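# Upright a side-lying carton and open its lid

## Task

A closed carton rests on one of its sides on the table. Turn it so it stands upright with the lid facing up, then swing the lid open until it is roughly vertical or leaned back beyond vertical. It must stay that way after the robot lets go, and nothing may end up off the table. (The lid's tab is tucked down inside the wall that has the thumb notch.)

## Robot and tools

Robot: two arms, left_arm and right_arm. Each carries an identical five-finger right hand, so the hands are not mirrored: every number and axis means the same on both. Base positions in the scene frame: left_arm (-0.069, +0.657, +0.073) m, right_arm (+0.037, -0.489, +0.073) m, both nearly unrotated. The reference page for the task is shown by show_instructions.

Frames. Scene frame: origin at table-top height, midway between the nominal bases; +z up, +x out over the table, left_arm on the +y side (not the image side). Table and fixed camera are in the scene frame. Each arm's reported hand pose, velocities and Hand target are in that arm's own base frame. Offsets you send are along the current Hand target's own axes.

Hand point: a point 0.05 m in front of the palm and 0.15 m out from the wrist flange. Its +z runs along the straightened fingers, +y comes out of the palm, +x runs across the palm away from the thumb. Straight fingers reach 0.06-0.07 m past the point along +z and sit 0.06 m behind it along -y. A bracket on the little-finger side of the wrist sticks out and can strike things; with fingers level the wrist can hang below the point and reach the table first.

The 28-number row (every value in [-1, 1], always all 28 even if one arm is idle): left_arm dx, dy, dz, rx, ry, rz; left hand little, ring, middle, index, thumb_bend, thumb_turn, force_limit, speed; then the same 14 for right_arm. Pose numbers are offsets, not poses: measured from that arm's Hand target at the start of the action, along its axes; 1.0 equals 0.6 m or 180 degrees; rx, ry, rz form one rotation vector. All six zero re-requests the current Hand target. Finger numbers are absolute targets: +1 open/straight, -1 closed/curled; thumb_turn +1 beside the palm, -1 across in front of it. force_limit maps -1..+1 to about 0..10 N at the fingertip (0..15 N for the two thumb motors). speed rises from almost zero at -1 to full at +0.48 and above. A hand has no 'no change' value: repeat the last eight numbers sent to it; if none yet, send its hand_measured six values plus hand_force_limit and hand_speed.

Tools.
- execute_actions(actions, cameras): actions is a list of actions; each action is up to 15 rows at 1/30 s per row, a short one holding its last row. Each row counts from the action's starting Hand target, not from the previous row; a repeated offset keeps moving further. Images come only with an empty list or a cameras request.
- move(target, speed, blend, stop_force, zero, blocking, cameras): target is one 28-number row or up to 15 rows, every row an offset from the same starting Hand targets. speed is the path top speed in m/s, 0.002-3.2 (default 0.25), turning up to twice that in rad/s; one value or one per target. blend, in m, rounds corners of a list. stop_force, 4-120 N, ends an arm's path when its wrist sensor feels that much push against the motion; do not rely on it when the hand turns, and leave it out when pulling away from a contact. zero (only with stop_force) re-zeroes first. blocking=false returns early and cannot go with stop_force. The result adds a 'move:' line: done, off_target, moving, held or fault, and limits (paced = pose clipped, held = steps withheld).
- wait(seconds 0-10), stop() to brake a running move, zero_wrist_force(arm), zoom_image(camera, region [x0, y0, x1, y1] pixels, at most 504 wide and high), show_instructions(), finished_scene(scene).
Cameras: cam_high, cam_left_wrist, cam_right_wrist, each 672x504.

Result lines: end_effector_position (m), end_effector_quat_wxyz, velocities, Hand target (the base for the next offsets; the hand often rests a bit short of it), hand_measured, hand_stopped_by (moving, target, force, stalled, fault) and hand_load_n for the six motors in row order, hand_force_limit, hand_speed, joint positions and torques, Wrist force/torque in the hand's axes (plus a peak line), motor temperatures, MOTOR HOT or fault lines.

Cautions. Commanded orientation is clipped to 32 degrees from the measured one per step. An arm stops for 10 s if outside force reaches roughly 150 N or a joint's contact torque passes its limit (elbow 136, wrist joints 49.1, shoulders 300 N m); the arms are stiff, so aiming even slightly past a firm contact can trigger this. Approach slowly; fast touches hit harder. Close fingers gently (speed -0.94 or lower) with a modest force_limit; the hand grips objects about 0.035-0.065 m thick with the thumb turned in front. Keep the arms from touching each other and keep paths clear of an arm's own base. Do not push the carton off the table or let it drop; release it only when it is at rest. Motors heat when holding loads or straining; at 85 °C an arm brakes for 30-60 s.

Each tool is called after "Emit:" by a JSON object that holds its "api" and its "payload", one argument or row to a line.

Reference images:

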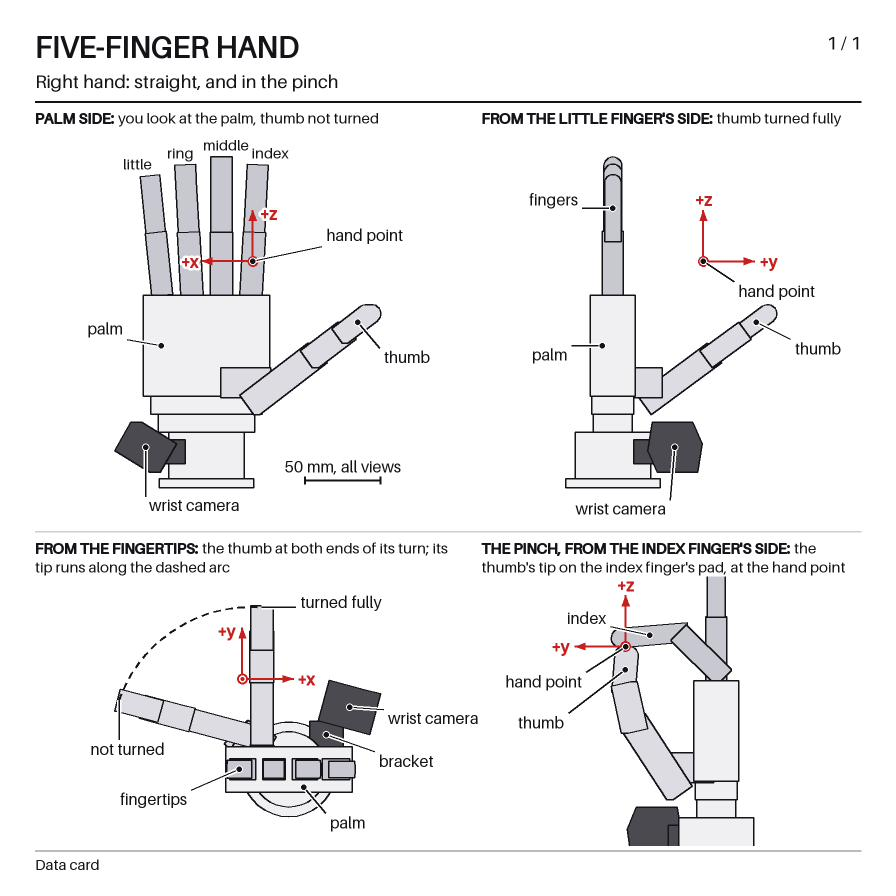

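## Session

Emit:
{"api": "execute_actions", "payload": {
  "actions": []
}}

Emit:
{"api": "zoom_image", "payload": {
  "camera": "cam_high",
  "region": [150, 80, 550, 380]
}}

Scene clock: 0.00 s.
left_arm: end_effector_position=(-0.0142, +0.5014, +0.5700) hand_measured=(+1.000, +1.000, +1.000, +1.000, +1.000, +1.000) hand_load_n=(+0.0, +0.0, +0.0, +0.0, +0.0, +0.0) hand_stopped_by=(target, target, target, target, target, target) hand_force_limit=0.00 hand_speed=-0.80 end_effector_quat_wxyz=(-0.005, -0.595, +0.804, -0.004) | right_arm: end_effector_position=(+0.1468, -0.4763, +0.5891) hand_measured=(+1.000, +1.000, +1.000, +1.000, +1.000, +1.000) hand_load_n=(+0.0, +0.0, +0.0, +0.0, +0.0, +0.0) hand_stopped_by=(target, target, target, target, target, target) hand_force_limit=0.00 hand_speed=-0.80 end_effector_quat_wxyz=(-0.062, +0.669, +0.741, +0.009)
Joint positions: left_arm=[1.105 -1.613 1.537 1.658 1.573 -1.741] | right_arm=[-1.718 -1.558 1.456 1.757 1.664 -1.816]
Joint velocities: within noise
Joint torques (N m): no reading
Motor temperatures (°C): left_arm=[31 29 29 38 37 35] | right_arm=[32 32 31 38 32 37]
Wrist force (N): no reading
Wrist torque (N m): no reading
Wrist force, peak (N): no reading
Hand target: left_arm -0.0142, +0.5014, +0.5700; -0.005, -0.595, +0.804, -0.004 | right_arm +0.1468, -0.4763, +0.5891; -0.062, +0.669, +0.741, +0.009

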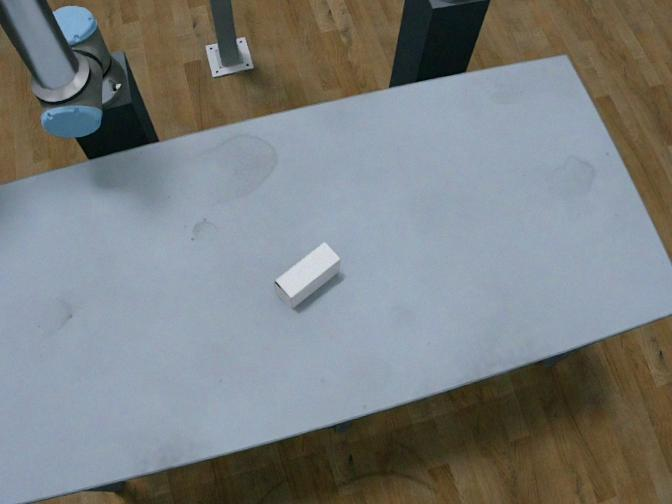

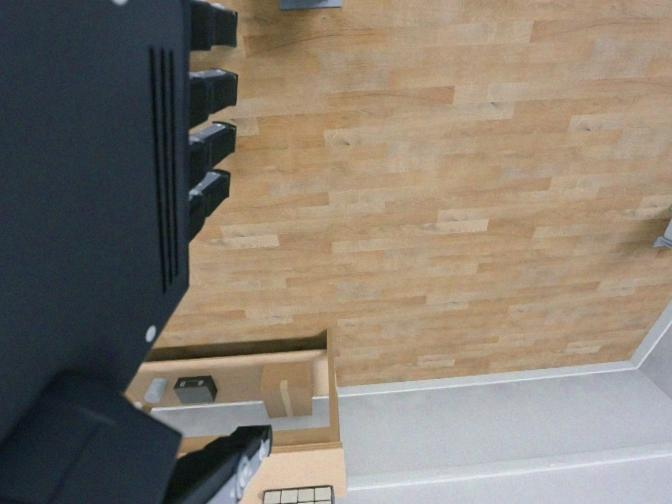

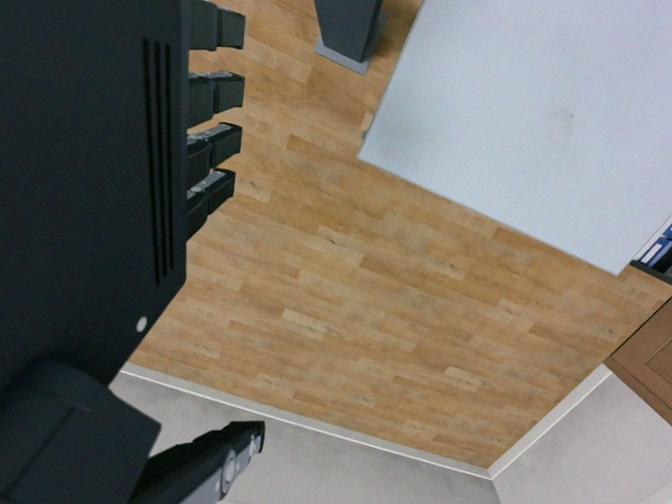

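Scaled by 1.260 from the camera's 672x504 image, which has a finer 960x720 frame.

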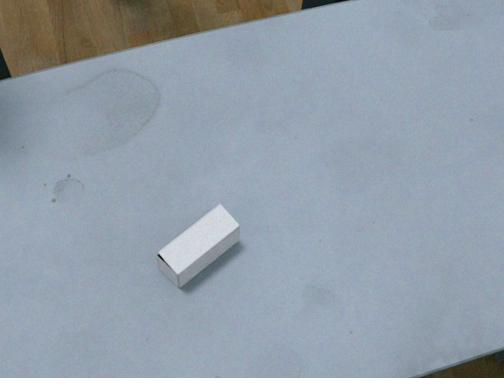

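Emit:
{"api": "zoom_image", "payload": {
  "camera": "cam_high",
  "region": [260, 230, 355, 320]
}}

Scaled by 5.305 from the camera's 672x504 image, which has a finer 960x720 frame.

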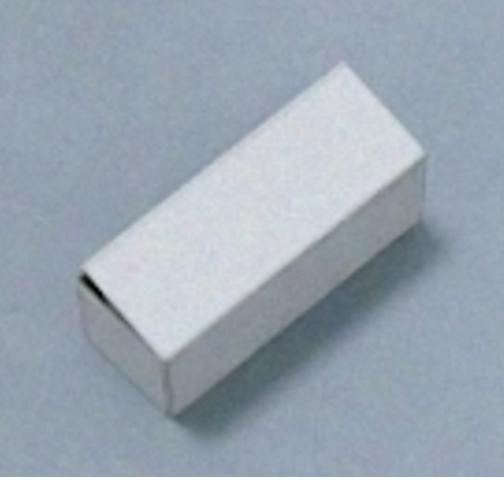

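Emit:
{"api": "move", "payload": {
  "target": [
    [0,0,0,0,0,0,1,1,1,1,1,1,0,-0.8,0.2115,0.5517,0.2677,0.01,-0.015,-0.3,1,1,1,1,1,1,0,-0.8],
    [0,0,0,0,0,0,1,1,1,1,1,1,0,-0.8,0.817,0.984,0.859,0.0288,-0.0422,-0.755,1,1,1,1,1,1,0,-0.8]
  ],
  "speed": 0.6,
  "blend": 0.1,
  "cameras": ["cam_high","cam_right_wrist"]
}}

Emit:
{"api": "zoom_image", "payload": {
  "camera": "cam_right_wrist",
  "region": [250, 250, 550, 500]
}}

Scene clock: 4.20 s.
left_arm: end_effector_position=(-0.0142, +0.5014, +0.5700) hand_measured=(+1.000, +1.000, +1.000, +1.000, +1.000, +1.000) hand_load_n=(+0.0, +0.0, +0.0, +0.0, +0.0, +0.0) hand_stopped_by=(target, target, target, target, target, target) hand_force_limit=0.00 hand_speed=-0.80 end_effector_quat_wxyz=(-0.005, -0.595, +0.804, -0.004) | right_arm: end_effector_position=(+0.6438, +0.1207, +0.0880) hand_measured=(+1.000, +1.000, +1.000, +1.000, +1.000, +1.000) hand_load_n=(+0.0, +0.0, +0.0, +0.0, +0.0, +0.0) hand_stopped_by=(target, target, target, target, target, target) hand_force_limit=0.00 hand_speed=-0.80 end_effector_quat_wxyz=(+0.000, -0.438, +0.899, +0.000)
Joint positions: left_arm=[1.105 -1.613 1.537 1.658 1.573 -1.741] | right_arm=[-0.173 -1.024 1.68 0.914 1.57 -2.651]
Joint torques (N m): left_arm=[-2.09 -36.97 -40.6 3.4 0 0.31] | right_arm=[7.33 -86.54 -25.28 5.8 1.68 -0.12]
Wrist force (N): left_arm=[0.6 0.1 0.2] | right_arm=[-0.4 -0.3 0.0]
Wrist torque (N m): left_arm=[0.00 -0.09 0.04] | right_arm=[-0.03 0.06 -0.33]
Wrist force, peak (N): left_arm=[0.4 -0.7 -0.2] | right_arm=[-2.6 0.3 1.4]
Hand target: left_arm -0.0142, +0.5014, +0.5700; -0.005, -0.595, +0.804, -0.004 | right_arm +0.6438, +0.1207, +0.0880; +0.000, -0.438, +0.899, +0.000
Off the commanded pose: left_arm 0.000 m, 0 deg | right_arm 0.000 m, 0 deg.
move: done
Images, in order (width x height): cam_high 672x504, cam_right_wrist 672x504.

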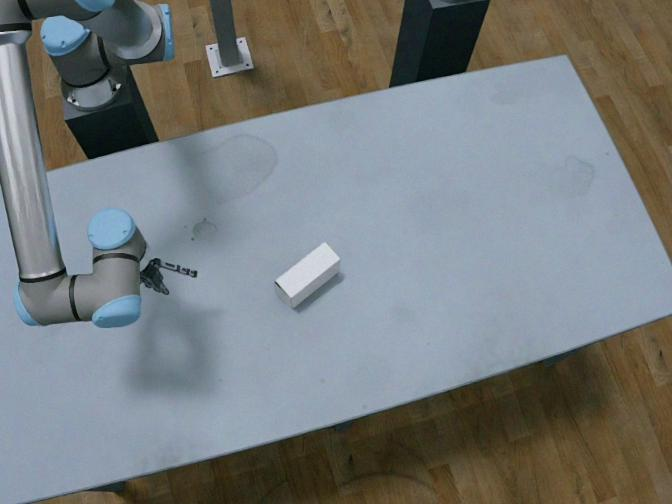

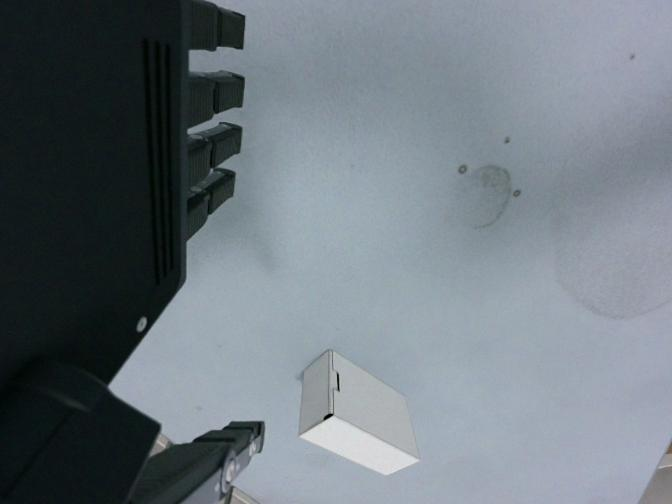

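Scaled by 1.680 from the camera's 672x504 image, which has a finer 960x720 frame.

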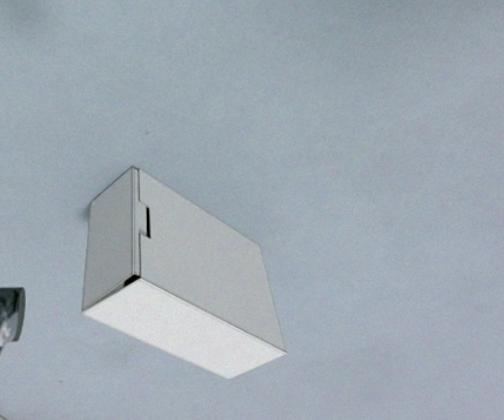

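Emit:
{"api": "move", "payload": {
  "target": [
    [0,0,0,0,0,0,1,1,1,1,1,1,0,-0.8,-0.167,0.0543,-0.2167,0.06,-0.09,-0.09,1,1,1,1,1,-1,0,0.4],
    [0,0,0,0,0,0,1,1,1,1,1,1,0,-0.8,-0.428,0.0995,-0.0433,0.1753,-0.2573,-0.2503,1,1,1,1,1,-1,0,0.4]
  ],
  "speed": 0.4,
  "blend": 0.05,
  "cameras": ["cam_high","cam_right_wrist"]
}}

Scene clock: 12.13 s.
left_arm: end_effector_position=(-0.0142, +0.5014, +0.5700) hand_measured=(+1.000, +1.000, +1.000, +1.000, +1.000, +1.000) hand_load_n=(+0.0, +0.0, +0.0, +0.0, +0.0, +0.0) hand_stopped_by=(target, target, target, target, target, target) hand_force_limit=0.00 hand_speed=-0.80 end_effector_quat_wxyz=(-0.005, -0.595, +0.804, -0.004) | right_arm: end_effector_position=(+0.7548, +0.3598, +0.1139) hand_measured=(+1.000, +1.000, +1.000, +1.000, +1.000, -1.000) hand_load_n=(+0.0, +0.0, +0.0, +0.0, +0.0, +0.0) hand_stopped_by=(target, target, target, target, target, target) hand_force_limit=0.00 hand_speed=0.40 end_effector_quat_wxyz=(-0.453, +0.685, -0.567, +0.066)
Joint positions: left_arm=[1.105 -1.613 1.537 1.658 1.573 -1.741] | right_arm=[0.017 -1.104 1.747 0.116 1.005 -3.066]
Joint torques (N m): left_arm=[-3.49 -37.38 -40.76 3.58 -0.02 0.38] | right_arm=[-13.65 -99.36 -46.18 -0.77 -0.39 0.78]
Wrist force (N): left_arm=[0.0 0.0 0.0] | right_arm=[-0.4 0.3 -0.2]
Wrist torque (N m): left_arm=[0.01 0.00 0.00] | right_arm=[0.23 -0.04 -0.23]
Wrist force, peak (N): left_arm=[0.1 -0.1 -0.7] | right_arm=[-1.1 -0.5 -2.1]
Hand target: left_arm -0.0142, +0.5014, +0.5700; -0.005, -0.595, +0.804, -0.004 | right_arm +0.7550, +0.3598, +0.1141; -0.453, +0.685, -0.566, +0.066
Off the commanded pose: left_arm 0.000 m, 0 deg | right_arm 0.000 m, 0 deg.
move: done
Images, in order (width x height): cam_high 672x504, cam_right_wrist 672x504.

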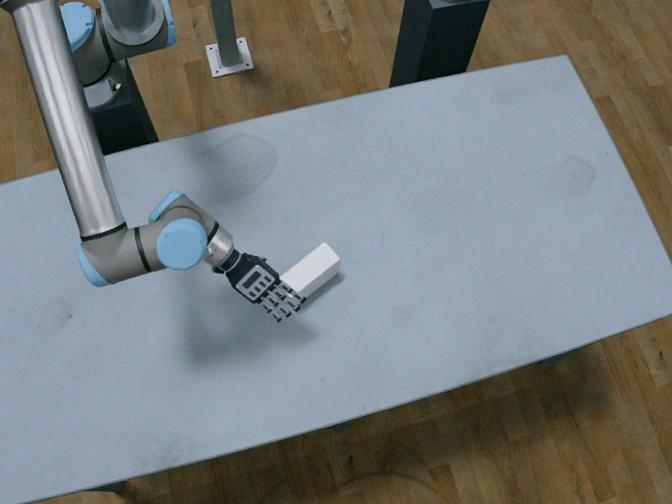

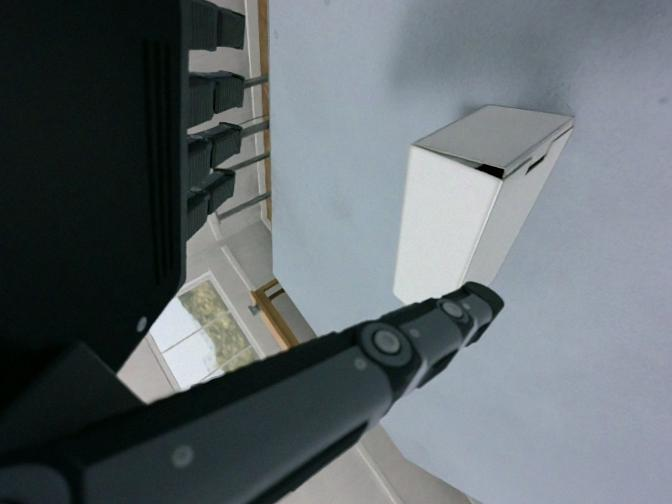

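Emit:
{"api": "move", "payload": {
  "target": [0,0,0,0,0,0,1,1,1,1,1,1,0,-0.8,0.005,0.161,0.1165,0,0,0,1,1,1,1,1,-1,0,0.4],
  "speed": 0.15,
  "cameras": ["cam_high","cam_right_wrist"]
}}

Emit:
{"api": "zoom_image", "payload": {
  "camera": "cam_high",
  "region": [240, 210, 370, 330]
}}

Scene clock: 14.63 s.
left_arm: end_effector_position=(-0.0142, +0.5014, +0.5700) hand_measured=(+1.000, +1.000, +1.000, +1.000, +1.000, +1.000) hand_load_n=(+0.0, +0.0, +0.0, +0.0, +0.0, +0.0) hand_stopped_by=(target, target, target, target, target, target) hand_force_limit=0.00 hand_speed=-0.80 end_effector_quat_wxyz=(-0.005, -0.595, +0.804, -0.004) | right_arm: end_effector_position=(+0.7289, +0.4005, +0.0050) hand_measured=(+1.000, +1.000, +1.000, +1.000, +1.000, -1.000) hand_load_n=(+0.0, +0.5, +0.0, +0.0, +0.0, +0.0) hand_stopped_by=(target, target, target, target, target, target) hand_force_limit=0.00 hand_speed=0.40 end_effector_quat_wxyz=(-0.453, +0.685, -0.567, +0.066)
Joint positions: left_arm=[1.105 -1.613 1.537 1.658 1.573 -1.741] | right_arm=[0.082 -1.003 1.826 -0.091 1.053 -3.014]
Joint torques (N m): left_arm=[-1.51 -37.27 -40.19 3.62 -0.1 -0.03] | right_arm=[-3.83 -65.95 -21.37 4.76 -2.66 -2.41]
Wrist force (N): left_arm=[-0.1 0.1 0.1] | right_arm=[-6.5 -19.7 -17.8]
Wrist torque (N m): left_arm=[0.01 0.01 -0.01] | right_arm=[1.66 0.56 -1.18]
Wrist force, peak (N): left_arm=[-0.4 0.4 -0.5] | right_arm=[-7.7 -34.2 -30.2]
Hand target: left_arm -0.0142, +0.5014, +0.5700; -0.005, -0.595, +0.804, -0.004 | right_arm +0.7290, +0.4005, +0.0050; -0.453, +0.685, -0.566, +0.066
Off the commanded pose: left_arm 0.000 m, 0 deg | right_arm 0.000 m, 0 deg.
move: done
Images, in order (width x height): cam_high 672x504, cam_right_wrist 672x504.

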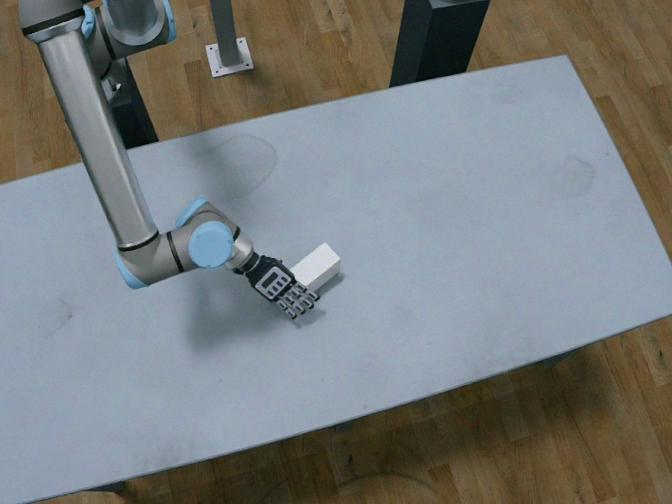

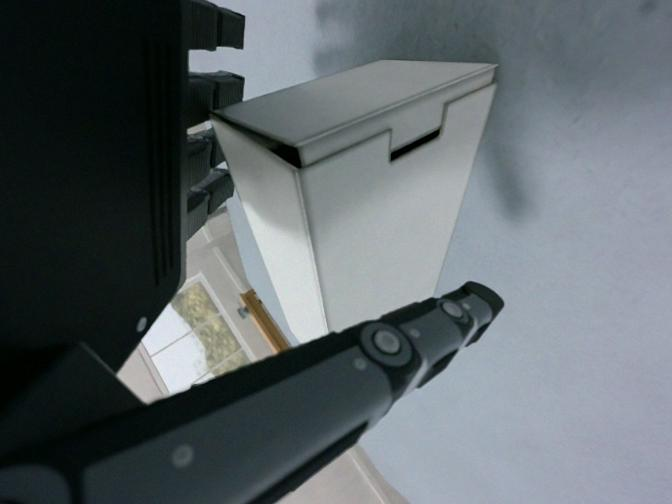

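Scaled by 3.877 from the camera's 672x504 image, which has a finer 960x720 frame.

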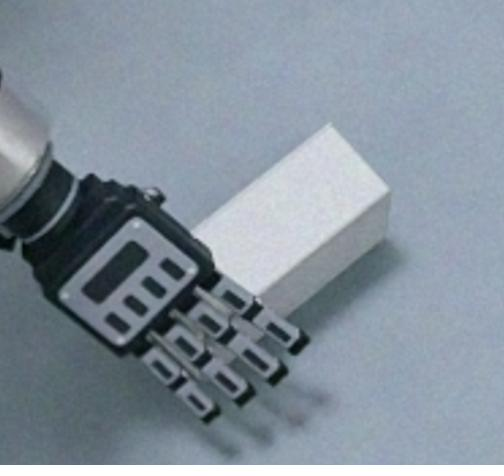

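Emit:
{"api": "move", "payload": {
  "target": [
    [0,0,0,0,0,0,1,1,1,1,1,1,0,-0.8,0,-0.0385,-0.032,0,0,0,1,1,1,1,1,-1,0,0.4],
    [0,0,0,0,0,0,1,1,1,1,1,1,0,-0.8,0.0183,-0.0662,-0.0007,0,0,0,1,1,1,1,1,-1,0,0.4],
    [0,0,0,0,0,0,1,1,1,1,1,1,0,-0.8,0.0183,-0.0405,0.0207,0,0,0,1,1,1,1,1,-1,0,0.4]
  ],
  "speed": 0.1,
  "cameras": ["cam_high","cam_right_wrist"]
}}

Emit:
{"api": "zoom_image", "payload": {
  "camera": "cam_high",
  "region": [240, 210, 370, 330]
}}

Scene clock: 17.43 s.
left_arm: end_effector_position=(-0.0142, +0.5014, +0.5700) hand_measured=(+1.000, +1.000, +1.000, +1.000, +1.000, +1.000) hand_load_n=(+0.0, +0.0, +0.0, +0.0, +0.0, +0.0) hand_stopped_by=(target, target, target, target, target, target) hand_force_limit=0.00 hand_speed=-0.80 end_effector_quat_wxyz=(-0.005, -0.595, +0.804, -0.004) | right_arm: end_effector_position=(+0.7576, +0.3968, +0.0098) hand_measured=(+1.000, +1.000, +1.000, +1.000, +1.000, -1.000) hand_load_n=(+0.0, +0.0, +0.0, +0.0, +0.0, +0.0) hand_stopped_by=(target, target, target, target, target, target) hand_force_limit=0.00 hand_speed=0.40 end_effector_quat_wxyz=(-0.453, +0.685, -0.567, +0.066)
Joint positions: left_arm=[1.105 -1.613 1.537 1.658 1.573 -1.741] | right_arm=[0.073 -0.977 1.767 -0.054 1.047 -3.021]
Joint torques (N m): left_arm=[-2.73 -36.9 -39.34 3.56 -0.17 -0.28] | right_arm=[-13.4 -102.93 -42.78 4.16 -2.94 -1.96]
Wrist force (N): left_arm=[0.1 -0.2 0.4] | right_arm=[0.1 -0.1 -1.3]
Wrist torque (N m): left_arm=[-0.05 -0.02 0.00] | right_arm=[0.24 -0.04 -0.19]
Wrist force, peak (N): left_arm=[0.6 0.3 -0.1] | right_arm=[-6.5 -20.0 -18.4]
Hand target: left_arm -0.0142, +0.5014, +0.5700; -0.005, -0.595, +0.804, -0.004 | right_arm +0.7578, +0.3968, +0.0101; -0.453, +0.685, -0.566, +0.066
Off the commanded pose: left_arm 0.000 m, 0 deg | right_arm 0.000 m, 0 deg.
move: done
Images, in order (width x height): cam_high 672x504, cam_right_wrist 672x504.

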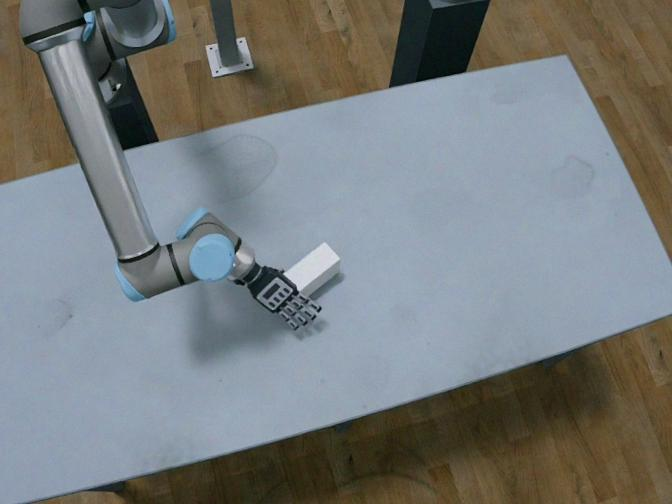

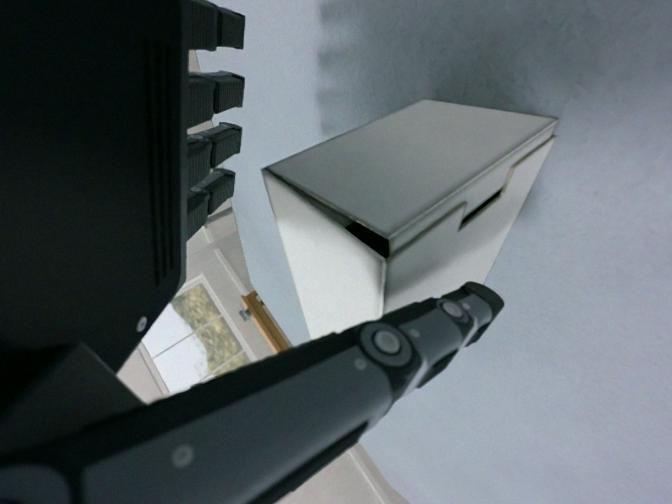

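Scaled by 3.877 from the camera's 672x504 image, which has a finer 960x720 frame.

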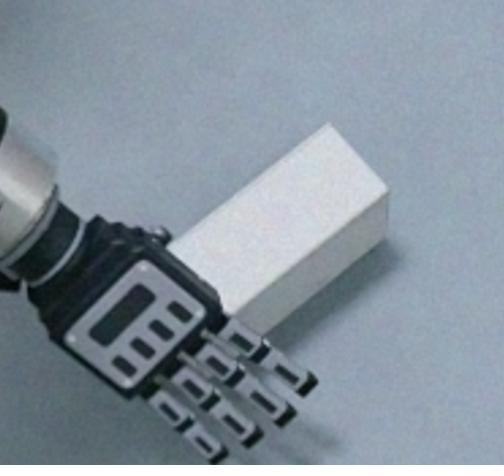

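Emit:
{"api": "move", "payload": {
  "target": [0,0,0,0,0,0,1,1,1,1,1,1,0,-0.8,0,0,0,0,0,0,1,1,-0.2,-0.2,1,-1,-0.4,-0.88],
  "cameras": ["cam_high","cam_right_wrist"]
}}

Scene clock: 20.77 s.
left_arm: end_effector_position=(-0.0142, +0.5014, +0.5700) hand_measured=(+1.000, +1.000, +1.000, +1.000, +1.000, +1.000) hand_load_n=(+0.0, +0.0, +0.0, +0.0, +0.0, +0.0) hand_stopped_by=(target, target, target, target, target, target) hand_force_limit=0.00 hand_speed=-0.80 end_effector_quat_wxyz=(-0.005, -0.595, +0.804, -0.004) | right_arm: end_effector_position=(+0.7578, +0.3968, +0.0101) hand_measured=(+1.000, +1.000, +0.076, +0.054, +1.000, -1.000) hand_load_n=(+0.0, +0.0, +2.5, +6.5, +1.0, -2.0) hand_stopped_by=(target, target, force, force, target, target) hand_force_limit=-0.40 hand_speed=-0.88 end_effector_quat_wxyz=(-0.453, +0.685, -0.566, +0.066)
Joint positions: left_arm=[1.105 -1.613 1.537 1.658 1.573 -1.741] | right_arm=[0.073 -0.977 1.767 -0.054 1.046 -3.021]
Joint torques (N m): left_arm=[-2.49 -34.23 -40.05 3.35 0.1 0.09] | right_arm=[-13.15 -105.61 -39.69 1.22 -3.72 -2.28]
Wrist force (N): left_arm=[0.1 0.0 -0.1] | right_arm=[0.4 0.8 -1.1]
Wrist torque (N m): left_arm=[0.01 -0.01 0.00] | right_arm=[0.35 -0.09 -0.06]
Wrist force, peak (N): left_arm=[0.5 0.7 -0.2] | right_arm=[0.3 0.7 -2.0]
Hand target: left_arm -0.0142, +0.5014, +0.5700; -0.005, -0.595, +0.804, -0.004 | right_arm +0.7578, +0.3968, +0.0101; -0.453, +0.685, -0.566, +0.066
Off the commanded pose: left_arm 0.000 m, 0 deg | right_arm 0.000 m, 0 deg.
move: done
Images, in order (width x height): cam_high 672x504, cam_right_wrist 672x504.

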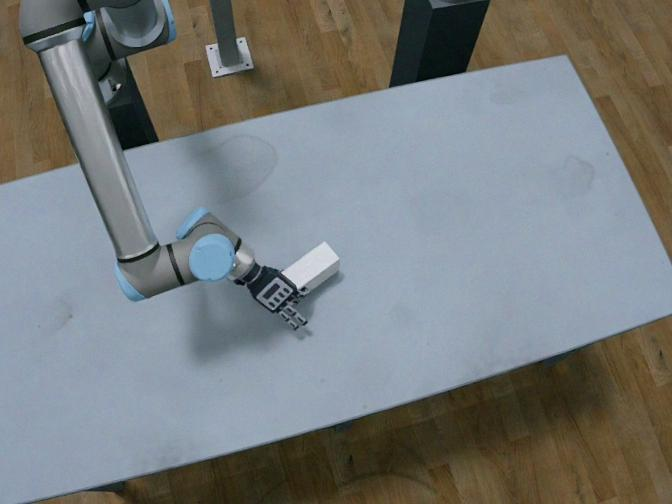

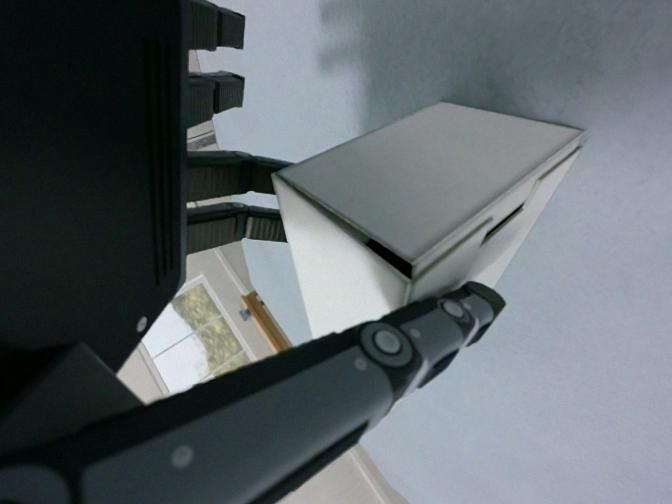

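Emit:
{"api": "move", "payload": {
  "target": [
    [-0.0203,-0.751,0.117,0.02,0.06,-0.01,1,1,1,1,1,-1,0,0.4,-0.1057,-0.1745,-0.145,0,0,0,1,1,-0.2,-0.2,1,-1,-0.4,-0.88],
    [0.489,-0.9595,0.257,0.0725,0.2675,-0.0392,1,1,1,1,1,-1,0,0.4,-0.366,0.1022,-0.1438,0.0425,0.2272,-0.4538,1,1,-0.2,-0.2,1,-1,-0.4,-0.88]
  ],
  "speed": 0.3,
  "blend": 0.04,
  "cameras": ["cam_high","cam_right_wrist"]
}}

Emit:
{"api": "zoom_image", "payload": {
  "camera": "cam_high",
  "region": [260, 120, 420, 280]
}}

Scene clock: 28.67 s.
left_arm: end_effector_position=(+0.4502, +0.0509, +0.4194) hand_measured=(+1.000, +1.000, +1.000, +1.000, +1.000, -1.000) hand_load_n=(+0.0, +0.0, +0.0, +0.0, +0.0, +0.0) hand_stopped_by=(target, target, target, target, target, target) hand_force_limit=0.00 hand_speed=0.40 end_effector_quat_wxyz=(-0.266, -0.585, +0.689, -0.334) | right_arm: end_effector_position=(+0.5849, +0.5364, +0.1101) hand_measured=(+1.000, +1.000, +0.076, +0.054, +1.000, -1.000) hand_load_n=(+0.0, +0.0, +2.5, +6.5, +1.0, -1.5) hand_stopped_by=(target, target, force, force, target, target) hand_force_limit=-0.40 hand_speed=-0.88 end_effector_quat_wxyz=(-0.133, +0.791, -0.098, +0.589)
Joint positions: left_arm=[0.114 -1.413 1.726 1.357 2.448 -2.818] | right_arm=[0.756 -1.141 1.903 -0.419 2.199 -4.161]
Joint torques (N m): left_arm=[12.02 -64.96 -45.17 7.49 0.79 3.87] | right_arm=[0.34 -94.32 -45.38 -1.1 -0.18 -2.3]
Wrist force (N): left_arm=[2.2 0.1 0.2] | right_arm=[0.4 0.2 -1.6]
Wrist torque (N m): left_arm=[-0.03 -0.26 0.10] | right_arm=[0.18 0.08 -0.25]
Wrist force, peak (N): left_arm=[2.8 0.0 1.1] | right_arm=[-0.7 -0.7 -2.1]
Hand target: left_arm +0.4502, +0.0510, +0.4194; -0.266, -0.585, +0.689, -0.334 | right_arm +0.5850, +0.5365, +0.1103; -0.133, +0.791, -0.098, +0.589
Off the commanded pose: left_arm 0.000 m, 0 deg | right_arm 0.000 m, 0 deg.
move: done
Images, in order (width x height): cam_high 672x504, cam_right_wrist 672x504.

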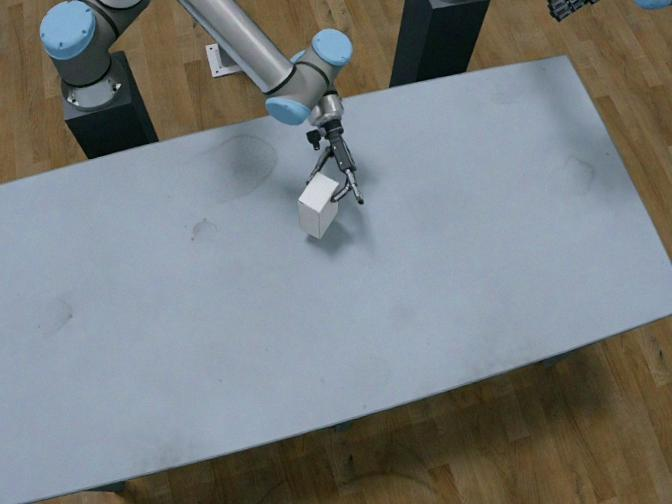

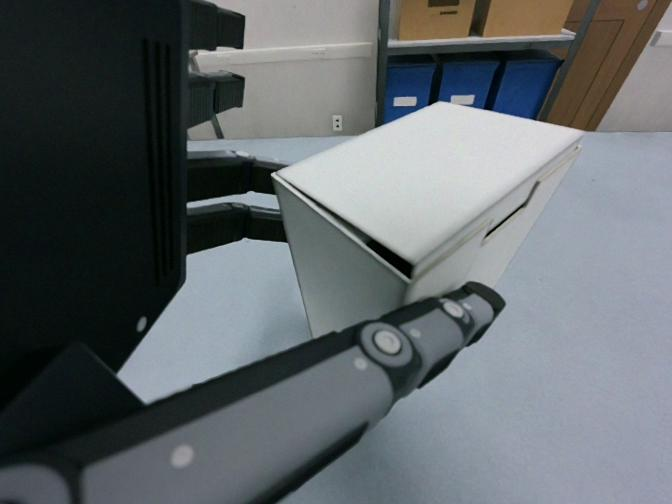

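Scaled by 3.150 from the camera's 672x504 image, which has a finer 960x720 frame.

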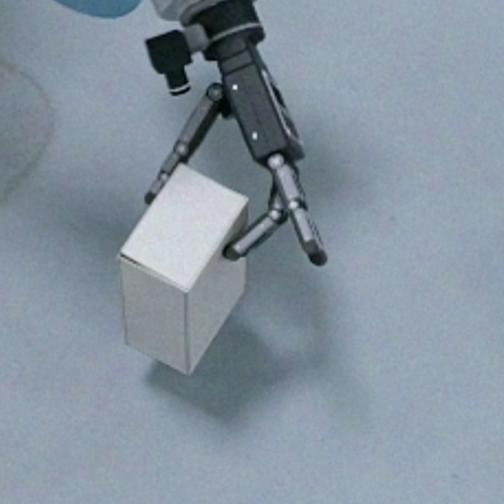

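Emit:
{"api": "move", "payload": {
  "target": [0,0,0,0,0,0,1,1,1,1,1,-1,0,0.4,-0.1133,0.0407,0.0338,0,0,0,1,1,-0.2,-0.2,1,-1,-0.4,-0.88],
  "speed": 0.03,
  "stop_force": 4,
  "cameras": ["cam_high","cam_right_wrist"]
}}

Emit:
{"api": "zoom_image", "payload": {
  "camera": "cam_high",
  "region": [260, 120, 420, 280]
}}

Scene clock: 32.17 s.
left_arm: end_effector_position=(+0.4502, +0.0510, +0.4194) hand_measured=(+1.000, +1.000, +1.000, +1.000, +1.000, -1.000) hand_load_n=(+0.0, +0.0, +0.0, +0.0, +0.0, +0.0) hand_stopped_by=(target, target, target, target, target, target) hand_force_limit=0.00 hand_speed=0.40 end_effector_quat_wxyz=(-0.266, -0.585, +0.689, -0.334) | right_arm: end_effector_position=(+0.5849, +0.5365, +0.0517) hand_measured=(+1.000, +1.000, +0.076, +0.054, +1.000, -1.000) hand_load_n=(+0.0, +0.0, +2.0, +3.5, +0.5, -1.0) hand_stopped_by=(target, target, force, force, target, target) hand_force_limit=-0.40 hand_speed=-0.88 end_effector_quat_wxyz=(-0.133, +0.791, -0.098, +0.589)
Joint positions: left_arm=[0.114 -1.413 1.726 1.357 2.448 -2.818] | right_arm=[0.757 -1.067 1.926 -0.517 2.199 -4.161]
Joint torques (N m): left_arm=[14.32 -37.79 -45.96 7.29 3.4 3.43] | right_arm=[4.07 -96.92 -41.11 -1.86 2.82 1.08]
Wrist force (N): left_arm=[2.6 -0.1 0.1] | right_arm=[0.5 -0.1 -1.3]
Wrist torque (N m): left_arm=[-0.05 -0.33 0.13] | right_arm=[0.11 0.07 -0.18]
Wrist force, peak (N): left_arm=[2.8 0.0 0.5] | right_arm=[6.8 -3.5 -2.3]
Hand target: left_arm +0.4502, +0.0510, +0.4194; -0.266, -0.585, +0.689, -0.334 | right_arm +0.5849, +0.5365, +0.0517; -0.133, +0.791, -0.098, +0.589 (not the last commanded pose)
Off the commanded pose: left_arm 0.000 m, 0 deg | right_arm 0.016 m, 0 deg.
move: contact (right_arm)
Images, in order (width x height): cam_high 672x504, cam_right_wrist 672x504.

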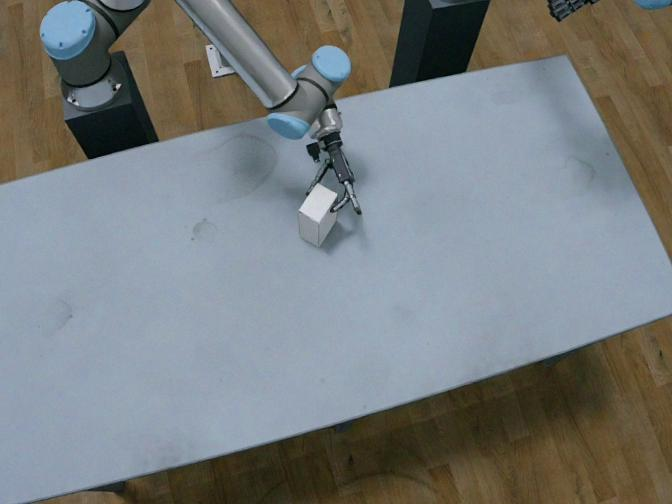

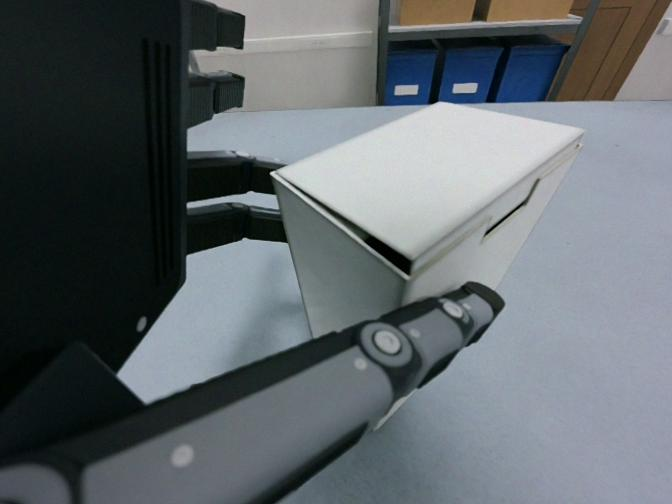

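Scaled by 3.150 from the camera's 672x504 image, which has a finer 960x720 frame.

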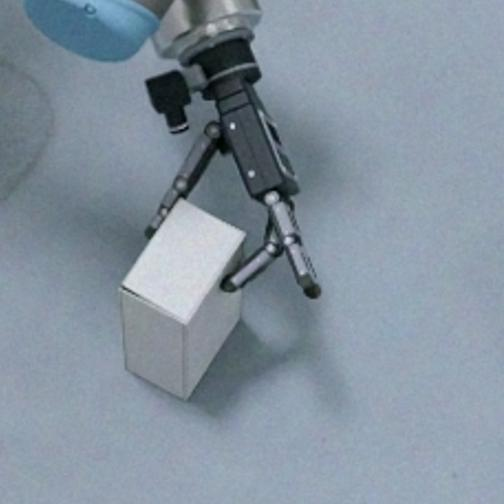

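Emit:
{"api": "move", "payload": {
  "target": [0,0,0,0,0,0,1,1,1,1,1,-1,0,0.4,0,0,0,0,0,0,1,1,1,1,1,-1,-0.4,-0.5]
}}

Emit:
{"api": "move", "payload": {
  "target": [
    [0.01,-0.1,0.15,0.01,0.03,0,1,1,1,1,1,-1,0,0.4,0,0.0128,-0.0154,0,0,0,1,1,1,1,1,-1,-0.4,-0.5],
    [0.043,-0.5813,0.761,0.0483,0.1789,-0.0261,1,1,1,1,1,-1,0,0.4,0,-0.167,-0.165,0,0,0,1,1,1,1,1,-1,-0.4,-0.5]
  ],
  "speed": 0.3,
  "blend": [0.003,0],
  "cameras": ["all"]
}}

Scene clock: 36.00 s.
left_arm: end_effector_position=(+0.4502, +0.0510, +0.4194) hand_measured=(+1.000, +1.000, +1.000, +1.000, +1.000, -1.000) hand_load_n=(+0.0, +0.0, +0.0, +0.0, +0.0, +0.5) hand_stopped_by=(target, target, target, target, target, target) hand_force_limit=0.00 hand_speed=0.40 end_effector_quat_wxyz=(-0.266, -0.585, +0.689, -0.334) | right_arm: end_effector_position=(+0.5849, +0.5365, +0.0518) hand_measured=(+1.000, +1.000, +1.000, +1.000, +1.000, -1.000) hand_load_n=(+0.0, +0.0, +0.0, +0.0, +0.0, +0.0) hand_stopped_by=(target, target, target, target, target, target) hand_force_limit=-0.40 hand_speed=-0.50 end_effector_quat_wxyz=(-0.133, +0.791, -0.098, +0.589)
Joint positions: left_arm=[0.114 -1.413 1.726 1.357 2.448 -2.818] | right_arm=[0.757 -1.067 1.926 -0.517 2.199 -4.161]
Joint torques (N m): left_arm=[12.51 -37.71 -46.77 7.12 3.55 2.96] | right_arm=[-8.92 -96.21 -39.43 -1.88 1.67 0.59]
Wrist force (N): left_arm=[2.4 -0.2 0.4] | right_arm=[0.6 -0.1 -2.0]
Wrist torque (N m): left_arm=[-0.08 -0.30 0.11] | right_arm=[0.16 0.11 -0.20]
Wrist force, peak (N): left_arm=[2.9 0.2 0.4] | right_arm=[0.4 -0.4 -2.2]
Hand target: left_arm +0.4502, +0.0510, +0.4194; -0.266, -0.585, +0.689, -0.334 | right_arm +0.5849, +0.5365, +0.0517; -0.133, +0.791, -0.098, +0.589
Off the commanded pose: left_arm 0.000 m, 0 deg | right_arm 0.000 m, 0 deg.
move: done

Scene clock: 38.50 s.
left_arm: end_effector_position=(+0.8000, -0.3496, +0.2004) hand_measured=(+1.000, +1.000, +1.000, +1.000, +1.000, -1.000) hand_load_n=(+0.0, +0.0, +0.0, +0.0, +0.0, +0.0) hand_stopped_by=(target, target, target, target, target, target) hand_force_limit=0.00 hand_speed=0.40 end_effector_quat_wxyz=(+0.415, +0.516, -0.538, +0.522) | right_arm: end_effector_position=(+0.4899, +0.6218, +0.1112) hand_measured=(+1.000, +1.000, +1.000, +1.000, +1.000, -1.000) hand_load_n=(+0.0, +0.0, +0.0, -0.5, +0.0, +0.0) hand_stopped_by=(target, target, target, target, target, target) hand_force_limit=-0.40 hand_speed=-0.50 end_effector_quat_wxyz=(-0.133, +0.791, -0.098, +0.589)
Joint positions: left_arm=[-0.311 -0.945 1.484 -0.266 2.724 -4.326] | right_arm=[0.954 -1.084 1.813 -0.324 2.383 -4.065]
Joint torques (N m): left_arm=[10.19 -91.07 -46.22 -1.47 3.19 -0.75] | right_arm=[-11.49 -71.07 -23.81 -1.97 -2.47 -2.48]
Wrist force (N): left_arm=[2.5 0.4 1.8] | right_arm=[0.3 0.0 -1.4]
Wrist torque (N m): left_arm=[-0.10 -0.38 0.10] | right_arm=[0.14 0.12 -0.12]
Wrist force, peak (N): left_arm=[1.3 -0.9 3.9] | right_arm=[0.4 -1.0 -2.4]
Hand target: left_arm +0.8001, -0.3496, +0.2004; +0.415, +0.516, -0.538, +0.522 | right_arm +0.4899, +0.6218, +0.1112; -0.133, +0.791, -0.098, +0.589
Off the commanded pose: left_arm 0.000 m, 0 deg | right_arm 0.000 m, 0 deg.
move: done

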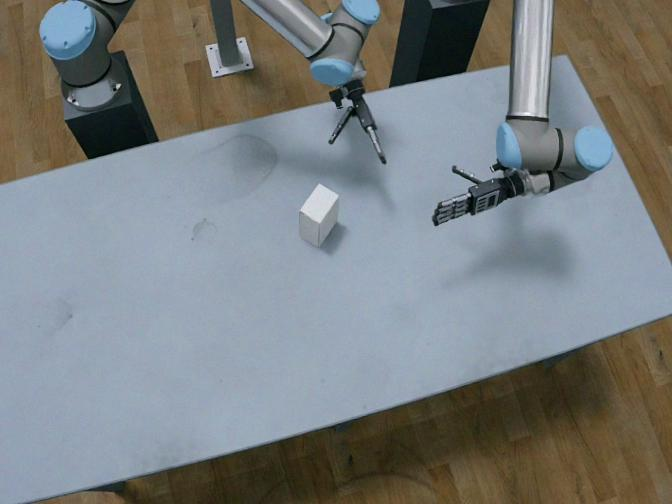

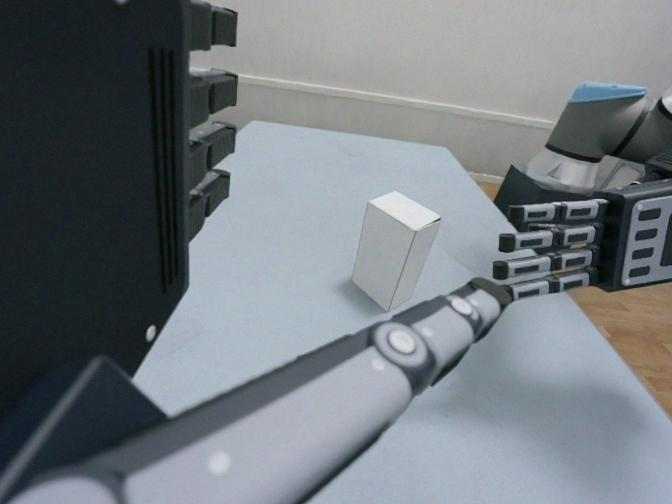

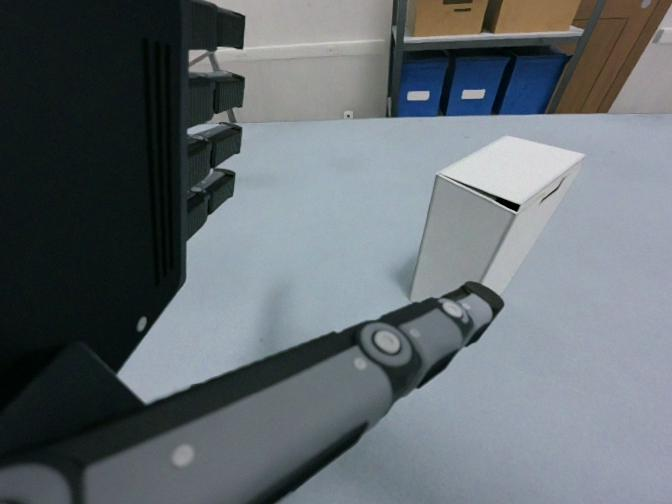

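Emit:
{"api": "move", "payload": {
  "target": [
    [-0.09,0.042,0.116,0,0,0,1,1,1,1,1,-1,0,0.4,0.3108,0.1795,-0.2155,0.11,-0.11,0.12,1,1,1,1,1,1,-0.4,0.4],
    [-0.271,0.127,0.3478,0,0,0,1,1,1,1,1,-1,0,0.4,0.3777,0.5753,-0.0975,0.2871,-0.2689,0.2914,1,1,1,1,1,1,-0.4,0.4]
  ],
  "speed": 0.3,
  "blend": 0.05,
  "cameras": ["cam_high","cam_left_wrist"]
}}

Scene clock: 43.73 s.
left_arm: end_effector_position=(+0.7641, -0.5424, +0.0072) hand_measured=(+1.000, +1.000, +1.000, +1.000, +1.000, -1.000) hand_load_n=(+0.0, +0.0, +0.0, +0.5, +0.0, +0.0) hand_stopped_by=(target, target, target, target, target, target) hand_force_limit=0.00 hand_speed=0.40 end_effector_quat_wxyz=(+0.415, +0.516, -0.538, +0.522) | right_arm: end_effector_position=(+0.4997, +0.2193, +0.2200) hand_measured=(+1.000, +1.000, +1.000, +1.000, +1.000, +1.000) hand_load_n=(+0.0, +0.0, +0.0, +0.0, +0.0, -0.5) hand_stopped_by=(target, target, target, target, target, target) hand_force_limit=-0.40 hand_speed=0.40 end_effector_quat_wxyz=(+0.699, -0.699, +0.107, -0.106)
Joint positions: left_arm=[-0.544 -0.756 1.552 -0.612 2.497 -4.43] | right_arm=[-0.495 -1.566 2.325 -0.757 -0.194 -3.143]
Joint torques (N m): left_arm=[11.86 -115.06 -23.97 2.9 2.63 3.46] | right_arm=[6.24 -12.34 -39.52 2.51 2.97 -2.44]
Wrist force (N): left_arm=[2.9 0.3 1.3] | right_arm=[0.2 0.0 -1.1]
Wrist torque (N m): left_arm=[-0.09 -0.43 0.28] | right_arm=[0.27 0.00 0.12]
Wrist force, peak (N): left_arm=[3.6 0.1 1.8] | right_arm=[0.6 0.8 -2.7]
Hand target: left_arm +0.7641, -0.5424, +0.0072; +0.415, +0.516, -0.538, +0.522 | right_arm +0.4998, +0.2193, +0.2199; +0.699, -0.699, +0.107, -0.106
Off the commanded pose: left_arm 0.000 m, 0 deg | right_arm 0.000 m, 0 deg.
move: done
Images, in order (width x height): cam_high 672x504, cam_left_wrist 672x504.

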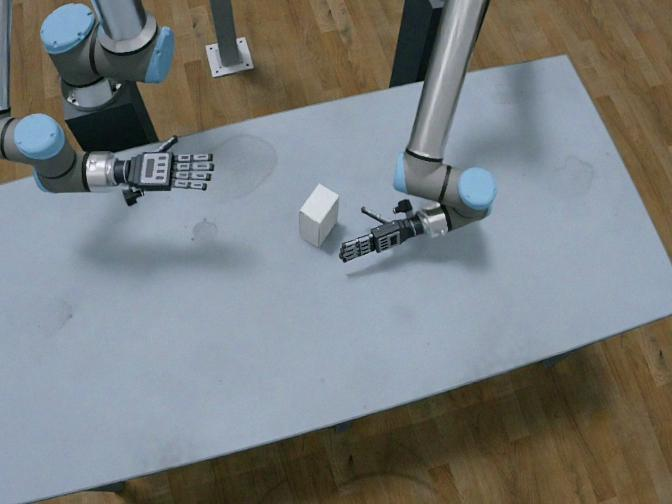

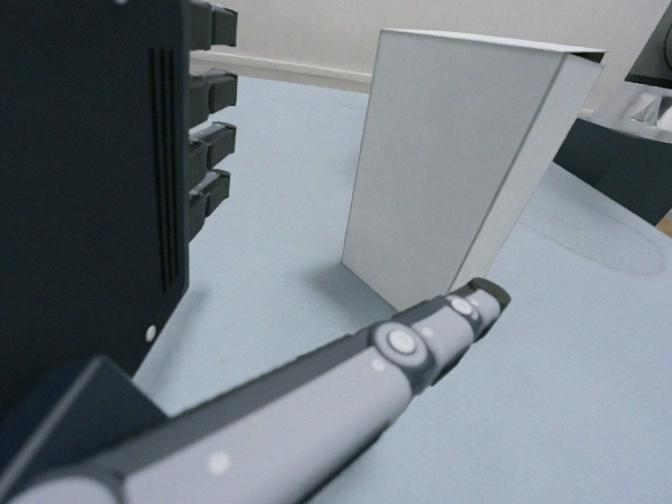

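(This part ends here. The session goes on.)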